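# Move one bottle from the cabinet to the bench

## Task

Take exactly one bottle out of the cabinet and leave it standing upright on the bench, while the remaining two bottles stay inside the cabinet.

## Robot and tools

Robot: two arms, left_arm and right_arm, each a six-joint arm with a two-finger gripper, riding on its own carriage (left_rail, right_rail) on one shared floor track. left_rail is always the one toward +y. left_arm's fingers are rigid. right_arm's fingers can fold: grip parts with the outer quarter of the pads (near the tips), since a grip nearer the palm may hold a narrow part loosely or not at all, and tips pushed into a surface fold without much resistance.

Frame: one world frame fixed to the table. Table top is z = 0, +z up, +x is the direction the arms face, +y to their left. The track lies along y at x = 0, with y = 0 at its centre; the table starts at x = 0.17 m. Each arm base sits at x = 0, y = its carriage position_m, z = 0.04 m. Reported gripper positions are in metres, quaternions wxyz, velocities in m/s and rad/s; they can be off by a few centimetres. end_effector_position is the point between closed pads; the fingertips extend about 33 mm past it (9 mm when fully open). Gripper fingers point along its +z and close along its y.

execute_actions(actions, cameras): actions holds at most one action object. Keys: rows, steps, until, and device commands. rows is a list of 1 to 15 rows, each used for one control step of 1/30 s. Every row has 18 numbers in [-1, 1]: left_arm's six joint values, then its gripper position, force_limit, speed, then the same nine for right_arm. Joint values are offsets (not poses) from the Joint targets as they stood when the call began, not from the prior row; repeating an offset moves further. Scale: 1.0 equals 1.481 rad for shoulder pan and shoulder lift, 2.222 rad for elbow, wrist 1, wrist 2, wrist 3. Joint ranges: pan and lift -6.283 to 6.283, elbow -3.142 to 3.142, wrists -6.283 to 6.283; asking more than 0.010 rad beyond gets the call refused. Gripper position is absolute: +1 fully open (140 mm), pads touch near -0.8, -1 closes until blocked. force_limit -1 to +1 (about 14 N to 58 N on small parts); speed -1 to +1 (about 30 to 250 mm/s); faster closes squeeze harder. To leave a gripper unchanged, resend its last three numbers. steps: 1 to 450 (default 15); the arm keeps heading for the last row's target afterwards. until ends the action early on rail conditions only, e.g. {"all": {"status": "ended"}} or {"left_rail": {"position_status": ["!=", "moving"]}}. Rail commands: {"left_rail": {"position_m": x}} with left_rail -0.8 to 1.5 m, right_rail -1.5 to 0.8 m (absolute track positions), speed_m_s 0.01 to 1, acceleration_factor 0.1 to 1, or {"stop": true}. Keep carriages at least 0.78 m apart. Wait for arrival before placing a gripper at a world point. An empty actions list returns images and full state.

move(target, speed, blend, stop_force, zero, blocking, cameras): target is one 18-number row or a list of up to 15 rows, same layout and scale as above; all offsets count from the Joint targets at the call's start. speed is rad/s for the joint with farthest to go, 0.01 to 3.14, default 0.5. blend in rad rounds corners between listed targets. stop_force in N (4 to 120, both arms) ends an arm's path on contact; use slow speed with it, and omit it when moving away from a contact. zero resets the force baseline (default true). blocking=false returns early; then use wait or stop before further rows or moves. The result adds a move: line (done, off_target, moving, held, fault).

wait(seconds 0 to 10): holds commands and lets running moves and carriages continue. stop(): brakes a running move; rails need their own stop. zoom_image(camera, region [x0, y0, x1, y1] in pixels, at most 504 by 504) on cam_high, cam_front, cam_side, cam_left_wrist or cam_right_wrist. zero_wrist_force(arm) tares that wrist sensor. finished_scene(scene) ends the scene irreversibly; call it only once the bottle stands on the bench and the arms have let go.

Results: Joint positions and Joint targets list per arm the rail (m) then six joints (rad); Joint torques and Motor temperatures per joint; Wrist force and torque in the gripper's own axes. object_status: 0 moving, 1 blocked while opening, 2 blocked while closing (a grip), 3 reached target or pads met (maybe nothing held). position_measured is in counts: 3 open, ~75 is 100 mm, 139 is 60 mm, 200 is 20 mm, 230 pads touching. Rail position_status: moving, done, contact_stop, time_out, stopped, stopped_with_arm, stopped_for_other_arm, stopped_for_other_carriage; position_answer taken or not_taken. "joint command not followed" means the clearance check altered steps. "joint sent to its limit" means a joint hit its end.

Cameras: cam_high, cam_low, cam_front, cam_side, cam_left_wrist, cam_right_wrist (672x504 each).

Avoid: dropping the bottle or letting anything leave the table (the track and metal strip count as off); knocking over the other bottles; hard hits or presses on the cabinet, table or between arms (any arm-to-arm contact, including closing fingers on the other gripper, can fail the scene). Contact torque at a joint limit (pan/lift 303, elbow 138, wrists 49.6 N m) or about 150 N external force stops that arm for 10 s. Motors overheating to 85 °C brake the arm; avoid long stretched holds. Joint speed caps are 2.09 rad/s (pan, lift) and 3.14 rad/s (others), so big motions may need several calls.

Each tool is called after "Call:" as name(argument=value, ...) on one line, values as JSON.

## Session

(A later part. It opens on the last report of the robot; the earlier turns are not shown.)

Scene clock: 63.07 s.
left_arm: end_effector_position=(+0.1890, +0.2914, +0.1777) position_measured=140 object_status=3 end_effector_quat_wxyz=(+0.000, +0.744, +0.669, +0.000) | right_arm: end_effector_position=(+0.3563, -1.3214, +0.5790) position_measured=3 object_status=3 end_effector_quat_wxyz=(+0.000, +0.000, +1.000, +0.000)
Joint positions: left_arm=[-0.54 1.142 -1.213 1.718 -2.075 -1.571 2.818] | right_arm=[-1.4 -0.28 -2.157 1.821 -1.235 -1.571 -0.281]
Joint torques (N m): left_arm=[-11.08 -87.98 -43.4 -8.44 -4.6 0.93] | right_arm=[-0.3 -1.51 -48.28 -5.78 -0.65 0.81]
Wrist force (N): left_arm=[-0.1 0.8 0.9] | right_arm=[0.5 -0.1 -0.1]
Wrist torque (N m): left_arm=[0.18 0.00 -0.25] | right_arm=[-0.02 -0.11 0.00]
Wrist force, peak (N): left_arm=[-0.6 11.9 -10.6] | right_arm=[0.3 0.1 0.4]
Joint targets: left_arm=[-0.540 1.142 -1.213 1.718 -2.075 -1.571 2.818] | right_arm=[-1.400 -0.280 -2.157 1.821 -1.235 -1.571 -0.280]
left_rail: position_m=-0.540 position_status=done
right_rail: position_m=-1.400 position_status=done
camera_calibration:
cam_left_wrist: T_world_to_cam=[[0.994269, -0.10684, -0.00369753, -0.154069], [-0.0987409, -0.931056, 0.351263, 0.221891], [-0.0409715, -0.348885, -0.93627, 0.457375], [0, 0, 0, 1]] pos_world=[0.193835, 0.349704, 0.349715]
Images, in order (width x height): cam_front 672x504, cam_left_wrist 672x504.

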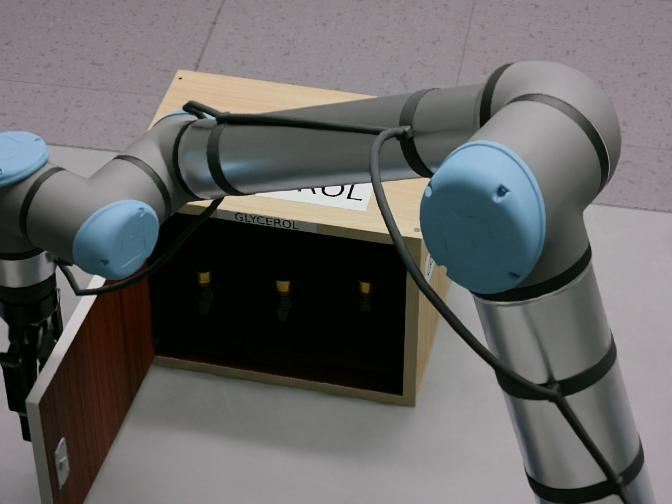

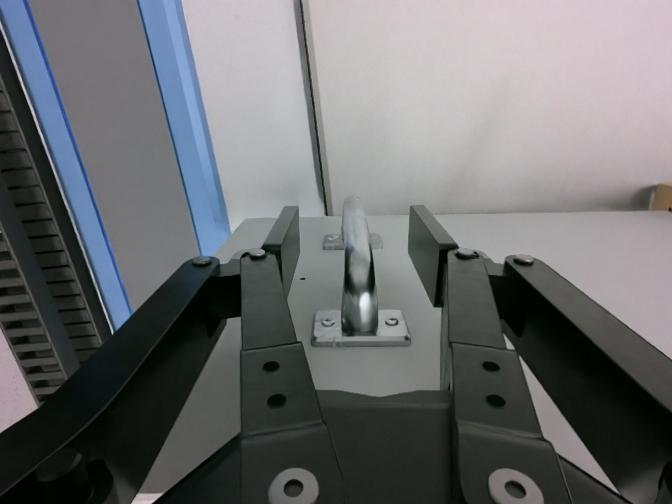

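Call:
move(target=[[0, -0.07318, -0.10383, 0.1526, 0, 0, -0.09, 0, -0.5, 0, 0, 0, 0, 0, 0, 1, 1, 1], [-0.7711, -0.21404, -0.86319, 0.08776, 0.27498, -0.9757, -0.09, 0, -0.5, 0, 0, 0, 0, 0, 0, 1, 1, 1]], speed=[0.4, 1.2], blend=[0.05, 0], cameras=["cam_front", "cam_side"])

Scene clock: 68.73 s.
left_arm: end_effector_position=(+0.1292, -0.1705, +1.6301) position_measured=140 object_status=3 end_effector_quat_wxyz=(+0.720, -0.083, +0.555, +0.409) | right_arm: end_effector_position=(+0.3563, -1.3214, +0.5790) position_measured=3 object_status=3 end_effector_quat_wxyz=(+0.000, +0.000, +1.000, +0.000)
Joint positions: left_arm=[-0.54 -0.001 -1.53 -0.2 -1.88 -0.96 0.651] | right_arm=[-1.4 -0.28 -2.157 1.821 -1.235 -1.571 -0.281]
Joint torques (N m): left_arm=[-19.59 -6.86 -4.48 -3.62 2.6 -2.88] | right_arm=[-0.65 0.58 -49.29 -6.16 -0.95 0.58]
Wrist force (N): left_arm=[2.1 1.0 -0.7] | right_arm=[0.0 -0.1 -0.2]
Wrist torque (N m): left_arm=[0.58 -0.21 0.32] | right_arm=[-0.02 0.00 0.00]
Wrist force, peak (N): left_arm=[1.6 4.2 -4.7] | right_arm=[0.2 0.4 -0.5]
Joint targets: left_arm=[-0.540 -0.001 -1.530 -0.200 -1.880 -0.960 0.650] | right_arm=[-1.400 -0.280 -2.157 1.821 -1.235 -1.571 -0.280]
left_rail: position_m=-0.540 position_status=done
right_rail: position_m=-1.400 position_status=done
move: done
Images, in order (width x height): cam_front 672x504, cam_side 672x504.

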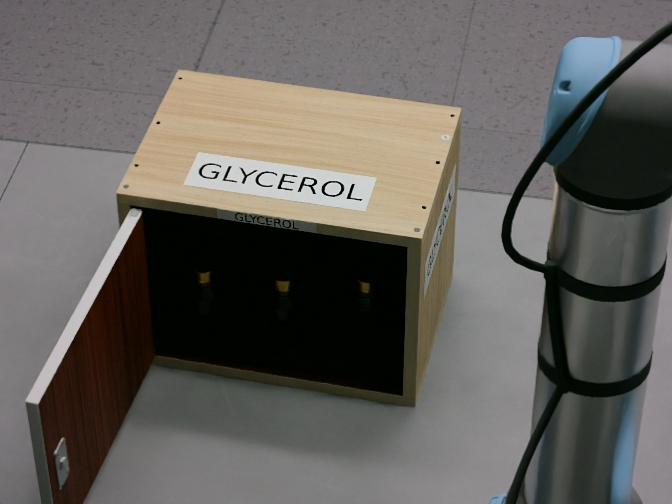

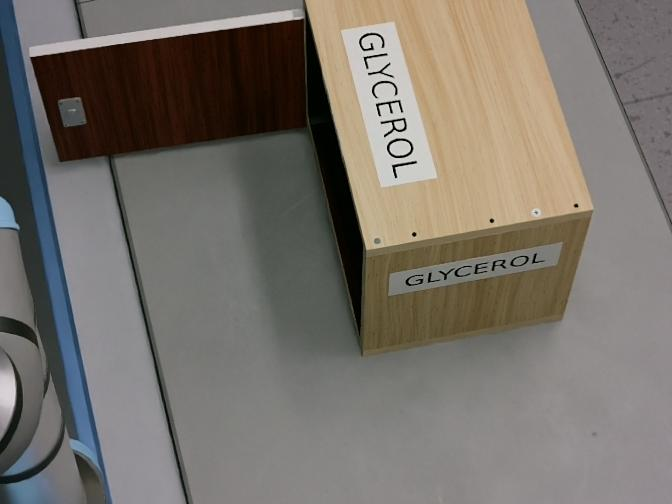

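Call:
move(target=[[-0.93993, -0.01585, -0.84749, -0.00847, 0.73389, -0.57529, 0.03, 0, 0, 0, 0, 0, 0, 0, 0, 1, 1, 1], [-0.98759, -0.26852, -0.93328, 0.27542, 0.71127, -0.61245, 0.03, 0, 0, 0, 0, 0, 0, 0, 0, 1, 1, 1]], speed=[1.2, 0.5], blend=[0.05, 0], cameras=["cam_front", "cam_side", "cam_left_wrist"])

Scene clock: 72.57 s.
left_arm: end_effector_position=(+0.4011, -0.0499, +0.0699) position_measured=126 object_status=3 end_effector_quat_wxyz=(+0.093, +0.831, -0.147, +0.529) | right_arm: end_effector_position=(+0.3563, -1.3214, +0.5790) position_measured=3 object_status=3 end_effector_quat_wxyz=(+0.000, +0.000, +1.000, +0.000)
Joint positions: left_arm=[-0.54 -1.464 -1.928 -2.274 -1.268 0.621 -0.71] | right_arm=[-1.4 -0.28 -2.157 1.821 -1.235 -1.571 -0.281]
Joint torques (N m): left_arm=[-19.59 45.4 13.76 6.48 -6.77 -2.76] | right_arm=[-0.51 0.29 -47.92 -5.69 -1.04 0.83]
Wrist force (N): left_arm=[-1.5 0.9 0.9] | right_arm=[0.1 0.1 0.1]
Wrist torque (N m): left_arm=[0.48 0.13 -0.04] | right_arm=[0.01 -0.02 0.00]
Wrist force, peak (N): left_arm=[-2.7 5.4 7.9] | right_arm=[0.5 0.2 0.1]
Joint targets: left_arm=[-0.540 -1.464 -1.928 -2.274 -1.268 0.621 -0.710] | right_arm=[-1.400 -0.280 -2.157 1.821 -1.235 -1.571 -0.280]
left_rail: position_m=-0.540 position_status=done
right_rail: position_m=-1.400 position_status=done
move: done
camera_calibration:
cam_left_wrist: T_world_to_cam=[[-0.339553, -0.940584, -0.00240023, 0.0914166], [-0.670684, 0.243906, -0.700495, 0.324417], [0.65946, -0.236245, -0.713653, -0.0448557], [0, 0, 0, 1]] pos_world=[0.278203, -0.00373926, 0.195461]
Images, in order (width x height): cam_front 672x504, cam_side 672x504, cam_left_wrist 672x504.

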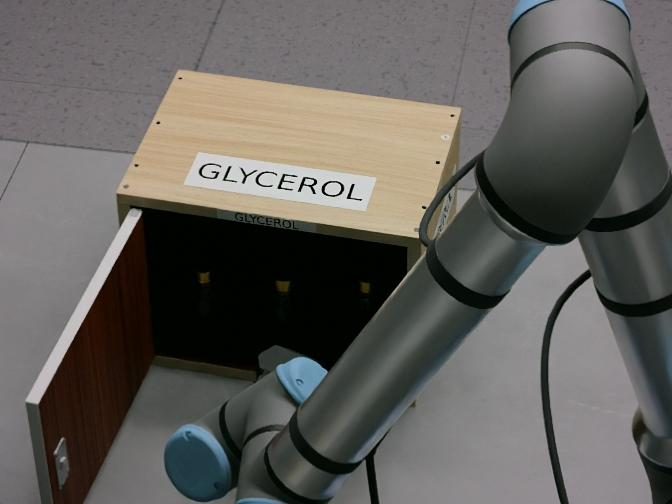

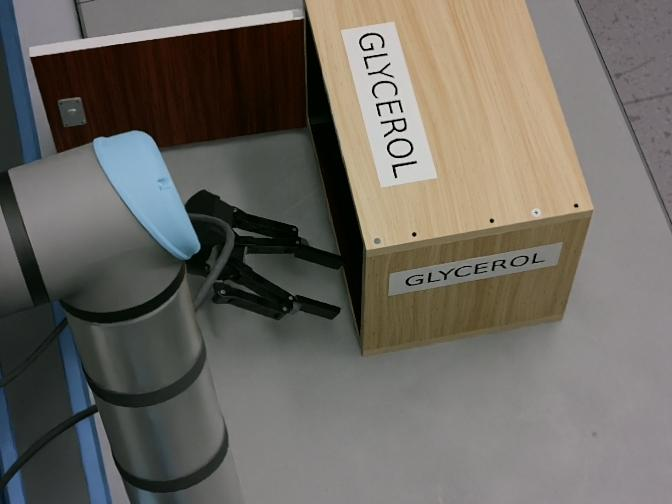

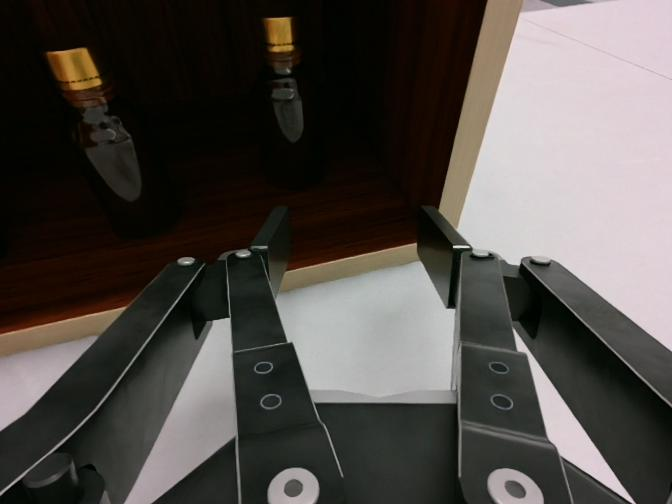

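Call:
zoom_image(camera="cam_left_wrist", region=[200, 0, 480, 280])

Scaled by 1.800 from the camera's 672x504 image, which has a finer 960x720 frame.

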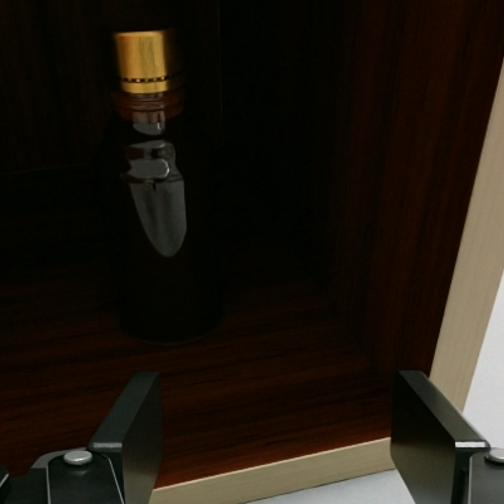

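Call:
move(target=[[-0.07776, -0.02315, 0.00204, 0.07452, -0.03337, -0.07327, 0.03, 0, 0, 0, 0, 0, 0, 0, 0, 1, 1, 1], [-0.15355, -0.05756, 0.01038, 0.16545, -0.05936, -0.1611, 0.03, 0, 0, 0, 0, 0, 0, 0, 0, 1, 1, 1]], speed=0.22, blend=0.03, stop_force=8, cameras=["cam_left_wrist"])

Scene clock: 77.50 s.
left_arm: end_effector_position=(+0.5371, -0.0530, +0.0631) position_measured=126 object_status=3 end_effector_quat_wxyz=(+0.093, +0.831, -0.146, +0.529) | right_arm: end_effector_position=(+0.3563, -1.3214, +0.5790) position_measured=3 object_status=3 end_effector_quat_wxyz=(+0.000, +0.000, +1.000, +0.000)
Joint positions: left_arm=[-0.54 -1.691 -2.013 -2.251 -0.9 0.489 -1.068] | right_arm=[-1.4 -0.28 -2.157 1.821 -1.235 -1.571 -0.281]
Joint torques (N m): left_arm=[-20.03 50.34 34.24 7.69 -7.18 -2.48] | right_arm=[-2.41 -0.49 -48.7 -5.81 -0.78 0.62]
Wrist force (N): left_arm=[-1.0 0.8 1.0] | right_arm=[0.3 0.0 0.0]
Wrist torque (N m): left_arm=[0.47 0.02 -0.01] | right_arm=[0.01 -0.06 0.00]
Wrist force, peak (N): left_arm=[-1.8 1.4 -0.1] | right_arm=[0.3 -0.2 0.6]
Joint targets: left_arm=[-0.540 -1.691 -2.013 -2.251 -0.900 0.489 -1.068] | right_arm=[-1.400 -0.280 -2.157 1.821 -1.235 -1.571 -0.280]
left_rail: position_m=-0.540 position_status=done
right_rail: position_m=-1.400 position_status=done
move: done
camera_calibration:
cam_left_wrist: T_world_to_cam=[[-0.338624, -0.94092, -0.00191622, 0.134089], [-0.670945, 0.242891, -0.700597, 0.411844], [0.659671, -0.235954, -0.713555, -0.140186], [0, 0, 0, 1]] pos_world=[0.414208, -0.00694374, 0.188763]
Images, in order (width x height): cam_left_wrist 672x504.

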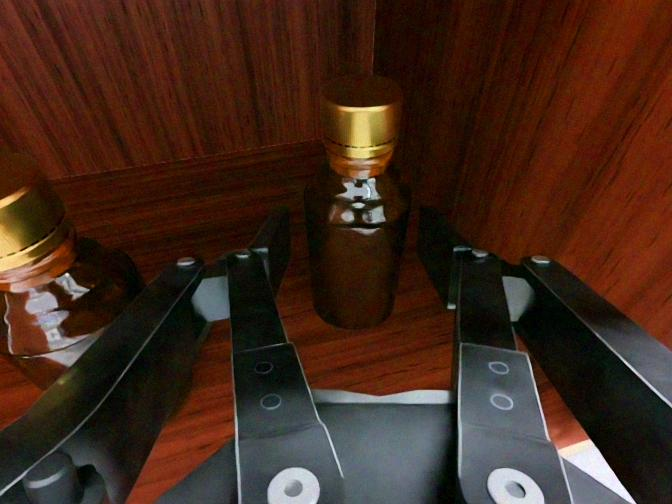

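Call:
execute_actions(actions=[{"rows": [[0,0,0,0,0,0,-1,0,-1,0,0,0,0,0,0,1,1,1]], "steps": 54}], cameras=[])

Scene clock: 79.97 s.
left_arm: end_effector_position=(+0.5372, -0.0530, +0.0632) position_measured=163 object_status=2 end_effector_quat_wxyz=(+0.093, +0.831, -0.146, +0.529) | right_arm: end_effector_position=(+0.3563, -1.3214, +0.5790) position_measured=3 object_status=3 end_effector_quat_wxyz=(+0.000, +0.000, +1.000, +0.000)
Joint positions: left_arm=[-0.54 -1.691 -2.013 -2.251 -0.9 0.489 -1.068] | right_arm=[-1.4 -0.28 -2.157 1.821 -1.235 -1.571 -0.281]
Joint torques (N m): left_arm=[-19.14 52.05 26.45 5.17 -3.61 -2.63] | right_arm=[-0.27 -0.97 -49.13 -5.99 -0.97 0.63]
Wrist force (N): left_arm=[3.3 1.5 -7.0] | right_arm=[0.2 -0.2 0.0]
Wrist torque (N m): left_arm=[0.47 -0.02 0.03] | right_arm=[-0.03 -0.03 0.00]
Wrist force, peak (N): left_arm=[3.3 1.5 -7.0] | right_arm=[0.5 0.0 -0.3]
Joint targets: left_arm=[-0.540 -1.691 -2.013 -2.251 -0.900 0.489 -1.068] | right_arm=[-1.400 -0.280 -2.157 1.821 -1.235 -1.571 -0.280]
left_rail: position_m=-0.540 position_status=done
right_rail: position_m=-1.400 position_status=done
No camera images: "cameras" was empty.

Call:
move(target=[[0, 0.03376, 0.00248, -0.02548, 0.00011, 0.00032, -1, 0, -1, 0, 0, 0, 0, 0, 0, 1, 1, 1], [0.10747, 0.0718, -0.00582, -0.14557, 0.03892, 0.11968, -1, 0, -1, 0, 0, 0, 0, 0, 0, 1, 1, 1], [0.21761, 0.08882, -0.00361, -0.23186, 0.08985, 0.20958, -1, 0, -1, 0, 0, 0, 0, 0, 0, 1, 1, 1], [0.21761, 0.03735, -0.00931, -0.19186, 0.08985, 0.20958, -1, 0, -1, 0, 0, 0, 0, 0, 0, 1, 1, 1]], speed=[0.08, 0.25, 0.25, 0.1], blend=[0.01, 0.03, 0.02, 0], stop_force=20, cameras=["cam_front", "cam_side", "cam_left_wrist"])

Scene clock: 86.63 s.
left_arm: end_effector_position=(+0.3450, -0.0461, +0.0485) position_measured=163 object_status=2 end_effector_quat_wxyz=(+0.094, +0.831, -0.146, +0.529) | right_arm: end_effector_position=(+0.3563, -1.3214, +0.5790) position_measured=3 object_status=3 end_effector_quat_wxyz=(+0.000, +0.000, +1.000, +0.000)
Joint positions: left_arm=[-0.54 -1.369 -1.958 -2.272 -1.327 0.688 -0.603] | right_arm=[-1.4 -0.28 -2.157 1.821 -1.235 -1.571 -0.281]
Joint torques (N m): left_arm=[13.8 46.14 13.21 5.18 0.51 2.16] | right_arm=[-1.01 -0.04 -48.72 -6.2 -1.15 0.71]
Wrist force (N): left_arm=[-3.7 0.8 2.0] | right_arm=[0.2 0.0 -0.1]
Wrist torque (N m): left_arm=[0.46 0.07 -0.38] | right_arm=[0.00 -0.05 0.00]
Wrist force, peak (N): left_arm=[3.3 1.3 -6.9] | right_arm=[0.5 -0.2 0.2]
Joint targets: left_arm=[-0.540 -1.369 -1.958 -2.272 -1.327 0.688 -0.603] | right_arm=[-1.400 -0.280 -2.157 1.821 -1.235 -1.571 -0.280]
left_rail: position_m=-0.540 position_status=done
right_rail: position_m=-1.400 position_status=done
move: done
camera_calibration:
cam_left_wrist: T_world_to_cam=[[-0.338959, -0.940799, -0.0017388, 0.0756412], [-0.670792, 0.242974, -0.700715, 0.271012], [0.659655, -0.236348, -0.713439, -0.0222445], [0, 0, 0, 1]] pos_world=[0.222106, 0.0000568869, 0.174164]
Images, in order (width x height): cam_front 672x504, cam_side 672x504, cam_left_wrist 672x504.

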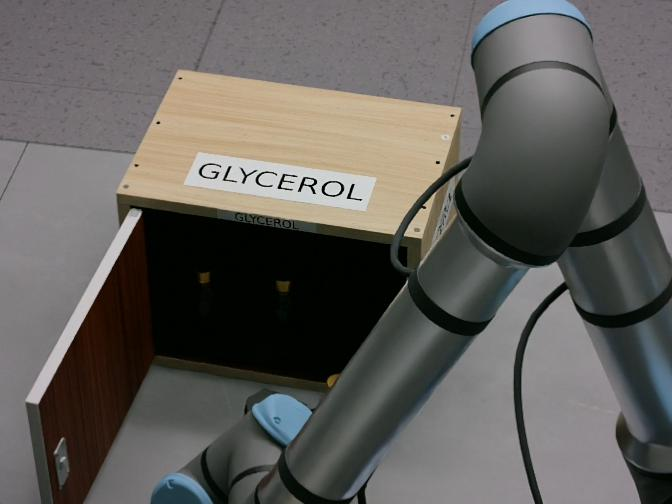

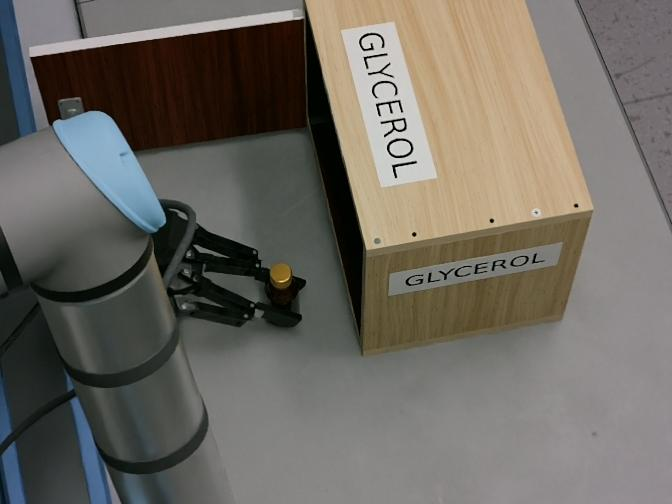

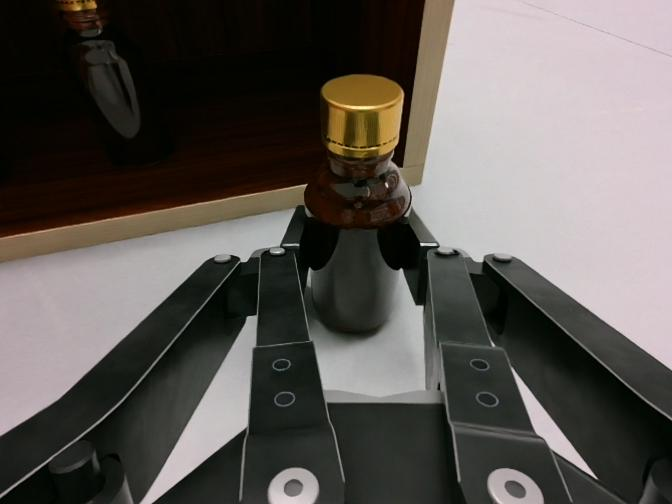

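Call:
move(target=[0, -0.01091, -0.00081, 0.00809, 0, 0, -1, 0, -1, 0, 0, 0, 0, 0, 0, 1, 1, 1], speed=0.01, stop_force=4, cameras=[])

Scene clock: 88.77 s.
left_arm: end_effector_position=(+0.3450, -0.0461, +0.0447) position_measured=163 object_status=2 end_effector_quat_wxyz=(+0.094, +0.831, -0.146, +0.529) | right_arm: end_effector_position=(+0.3563, -1.3214, +0.5790) position_measured=3 object_status=3 end_effector_quat_wxyz=(+0.000, +0.000, +1.000, +0.000)
Joint positions: left_arm=[-0.54 -1.369 -1.965 -2.273 -1.319 0.688 -0.603] | right_arm=[-1.4 -0.28 -2.157 1.821 -1.235 -1.571 -0.281]
Joint torques (N m): left_arm=[11.61 68.77 20.6 -1.24 -0.09 2.04] | right_arm=[0.09 -1.18 -48.32 -6.18 -1.17 0.81]
Wrist force (N): left_arm=[1.4 0.8 -0.2] | right_arm=[0.2 0.0 -0.1]
Wrist torque (N m): left_arm=[0.48 0.19 -0.30] | right_arm=[0.00 -0.05 0.00]
Wrist force, peak (N): left_arm=[14.3 7.2 -10.0] | right_arm=[0.5 0.1 0.2]
Joint targets: left_arm=[-0.540 -1.369 -1.965 -2.273 -1.319 0.688 -0.603] | right_arm=[-1.400 -0.280 -2.157 1.821 -1.235 -1.571 -0.280]
left_rail: position_m=-0.540 position_status=done
right_rail: position_m=-1.400 position_status=done
move: contact (left_arm)
No camera images: "cameras" was empty.

Call:
execute_actions(actions=[{"rows": [[0,0,0,0,0,0,0.03,0,-1,0,0,0,0,0,0,1,1,1]], "steps": 36}], cameras=["cam_left_wrist"])

Scene clock: 90.33 s.
left_arm: end_effector_position=(+0.3450, -0.0461, +0.0447) position_measured=126 object_status=3 end_effector_quat_wxyz=(+0.094, +0.831, -0.146, +0.529) | right_arm: end_effector_position=(+0.3563, -1.3214, +0.5790) position_measured=3 object_status=3 end_effector_quat_wxyz=(+0.000, +0.000, +1.000, +0.000)
Joint positions: left_arm=[-0.54 -1.369 -1.965 -2.273 -1.319 0.688 -0.603] | right_arm=[-1.4 -0.28 -2.157 1.821 -1.235 -1.571 -0.281]
Joint torques (N m): left_arm=[11.64 67.76 32.35 -1 -0.23 1.14] | right_arm=[-0.38 -2.07 -48.52 -6.41 -1.36 0.99]
Wrist force (N): left_arm=[-1.6 0.7 1.1] | right_arm=[0.1 -0.1 -0.2]
Wrist torque (N m): left_arm=[0.42 0.14 -0.38] | right_arm=[-0.03 -0.01 0.00]
Wrist force, peak (N): left_arm=[-1.6 0.7 1.7] | right_arm=[0.5 0.0 0.5]
Joint targets: left_arm=[-0.540 -1.369 -1.965 -2.273 -1.319 0.688 -0.603] | right_arm=[-1.400 -0.280 -2.157 1.821 -1.235 -1.571 -0.280]
left_rail: position_m=-0.540 position_status=done
right_rail: position_m=-1.400 position_status=done
camera_calibration:
cam_left_wrist: T_world_to_cam=[[-0.338919, -0.940814, -0.00169609, 0.0757121], [-0.670812, 0.242916, -0.700716, 0.26826], [0.659655, -0.236348, -0.713439, -0.0250034], [0, 0, 0, 1]] pos_world=[0.222106, 0.000156646, 0.170264]
Images, in order (width x height): cam_left_wrist 672x504.

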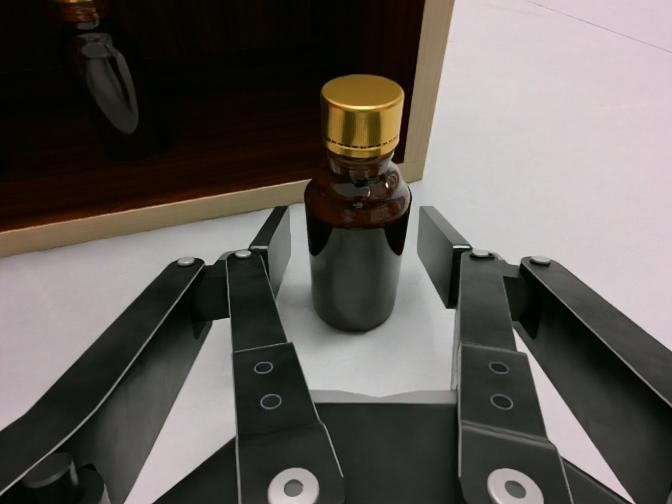

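Call:
move(target=[0.08488, 0.03091, 0.03897, -0.0983, 0.0441, 0.05334, 0.03, 0, -1, 0, 0, 0, 0, 0, 0, 1, 1, 1], speed=0.25, cameras=["cam_front", "cam_side", "cam_left_wrist"])

Scene clock: 92.73 s.
left_arm: end_effector_position=(+0.2595, -0.0148, +0.0870) position_measured=126 object_status=3 end_effector_quat_wxyz=(+0.093, +0.831, -0.147, +0.529) | right_arm: end_effector_position=(+0.3563, -1.3214, +0.5790) position_measured=3 object_status=3 end_effector_quat_wxyz=(+0.000, +0.000, +1.000, +0.000)
Joint positions: left_arm=[-0.54 -1.243 -1.919 -2.186 -1.537 0.786 -0.484] | right_arm=[-1.4 -0.28 -2.157 1.821 -1.235 -1.571 -0.281]
Joint torques (N m): left_arm=[11.09 69.98 39.12 -1.75 2.07 3.14] | right_arm=[-1.96 -2.19 -49.04 -6.3 -1.54 0.91]
Wrist force (N): left_arm=[-1.4 0.7 0.9] | right_arm=[0.3 0.0 -0.1]
Wrist torque (N m): left_arm=[0.42 0.13 -0.37] | right_arm=[0.00 -0.07 0.00]
Wrist force, peak (N): left_arm=[-1.8 0.8 2.0] | right_arm=[0.6 -0.2 -0.2]
Joint targets: left_arm=[-0.540 -1.243 -1.919 -2.186 -1.537 0.786 -0.484] | right_arm=[-1.400 -0.280 -2.157 1.821 -1.235 -1.571 -0.280]
left_rail: position_m=-0.540 position_status=done
right_rail: position_m=-1.400 position_status=done
move: done
camera_calibration:
cam_left_wrist: T_world_to_cam=[[-0.339412, -0.940633, -0.0031641, 0.0764779], [-0.671079, 0.244502, -0.699908, 0.232935], [0.65913, -0.235433, -0.714226, 0.0691412], [0, 0, 0, 1]] pos_world=[0.136702, 0.0312627, 0.212657]
Images, in order (width x height): cam_front 672x504, cam_side 672x504, cam_left_wrist 672x504.

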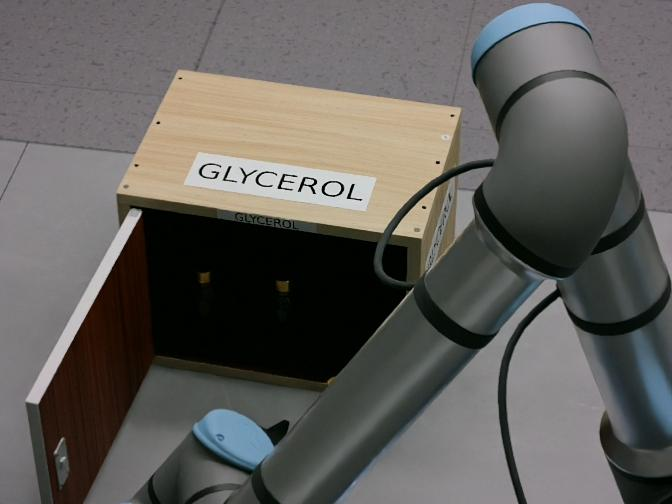

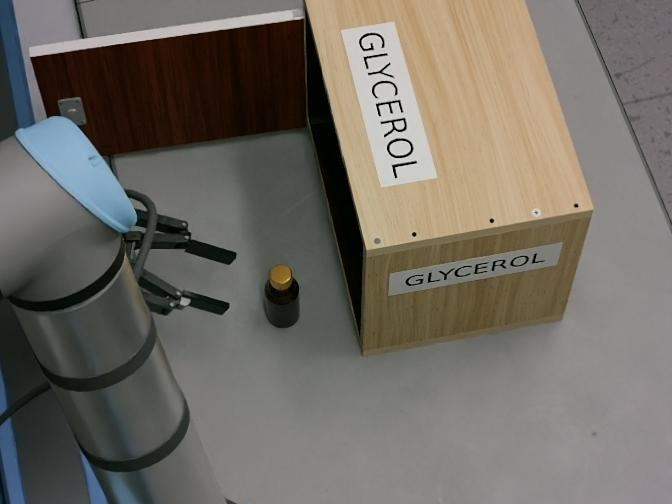

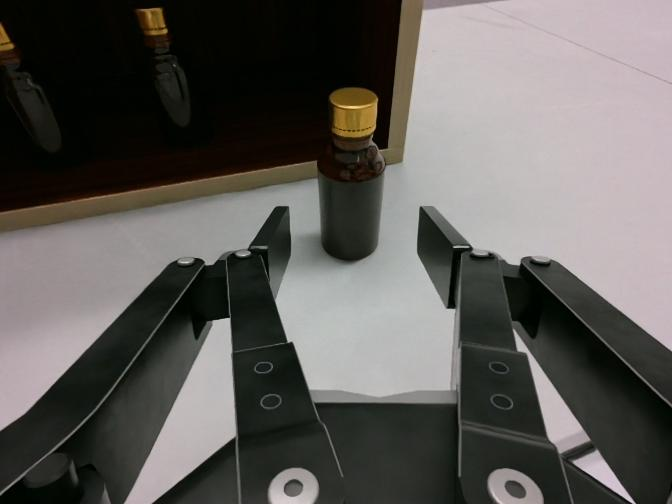

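Call:
finished_scene(scene=2)

The scene is finished: the task was done.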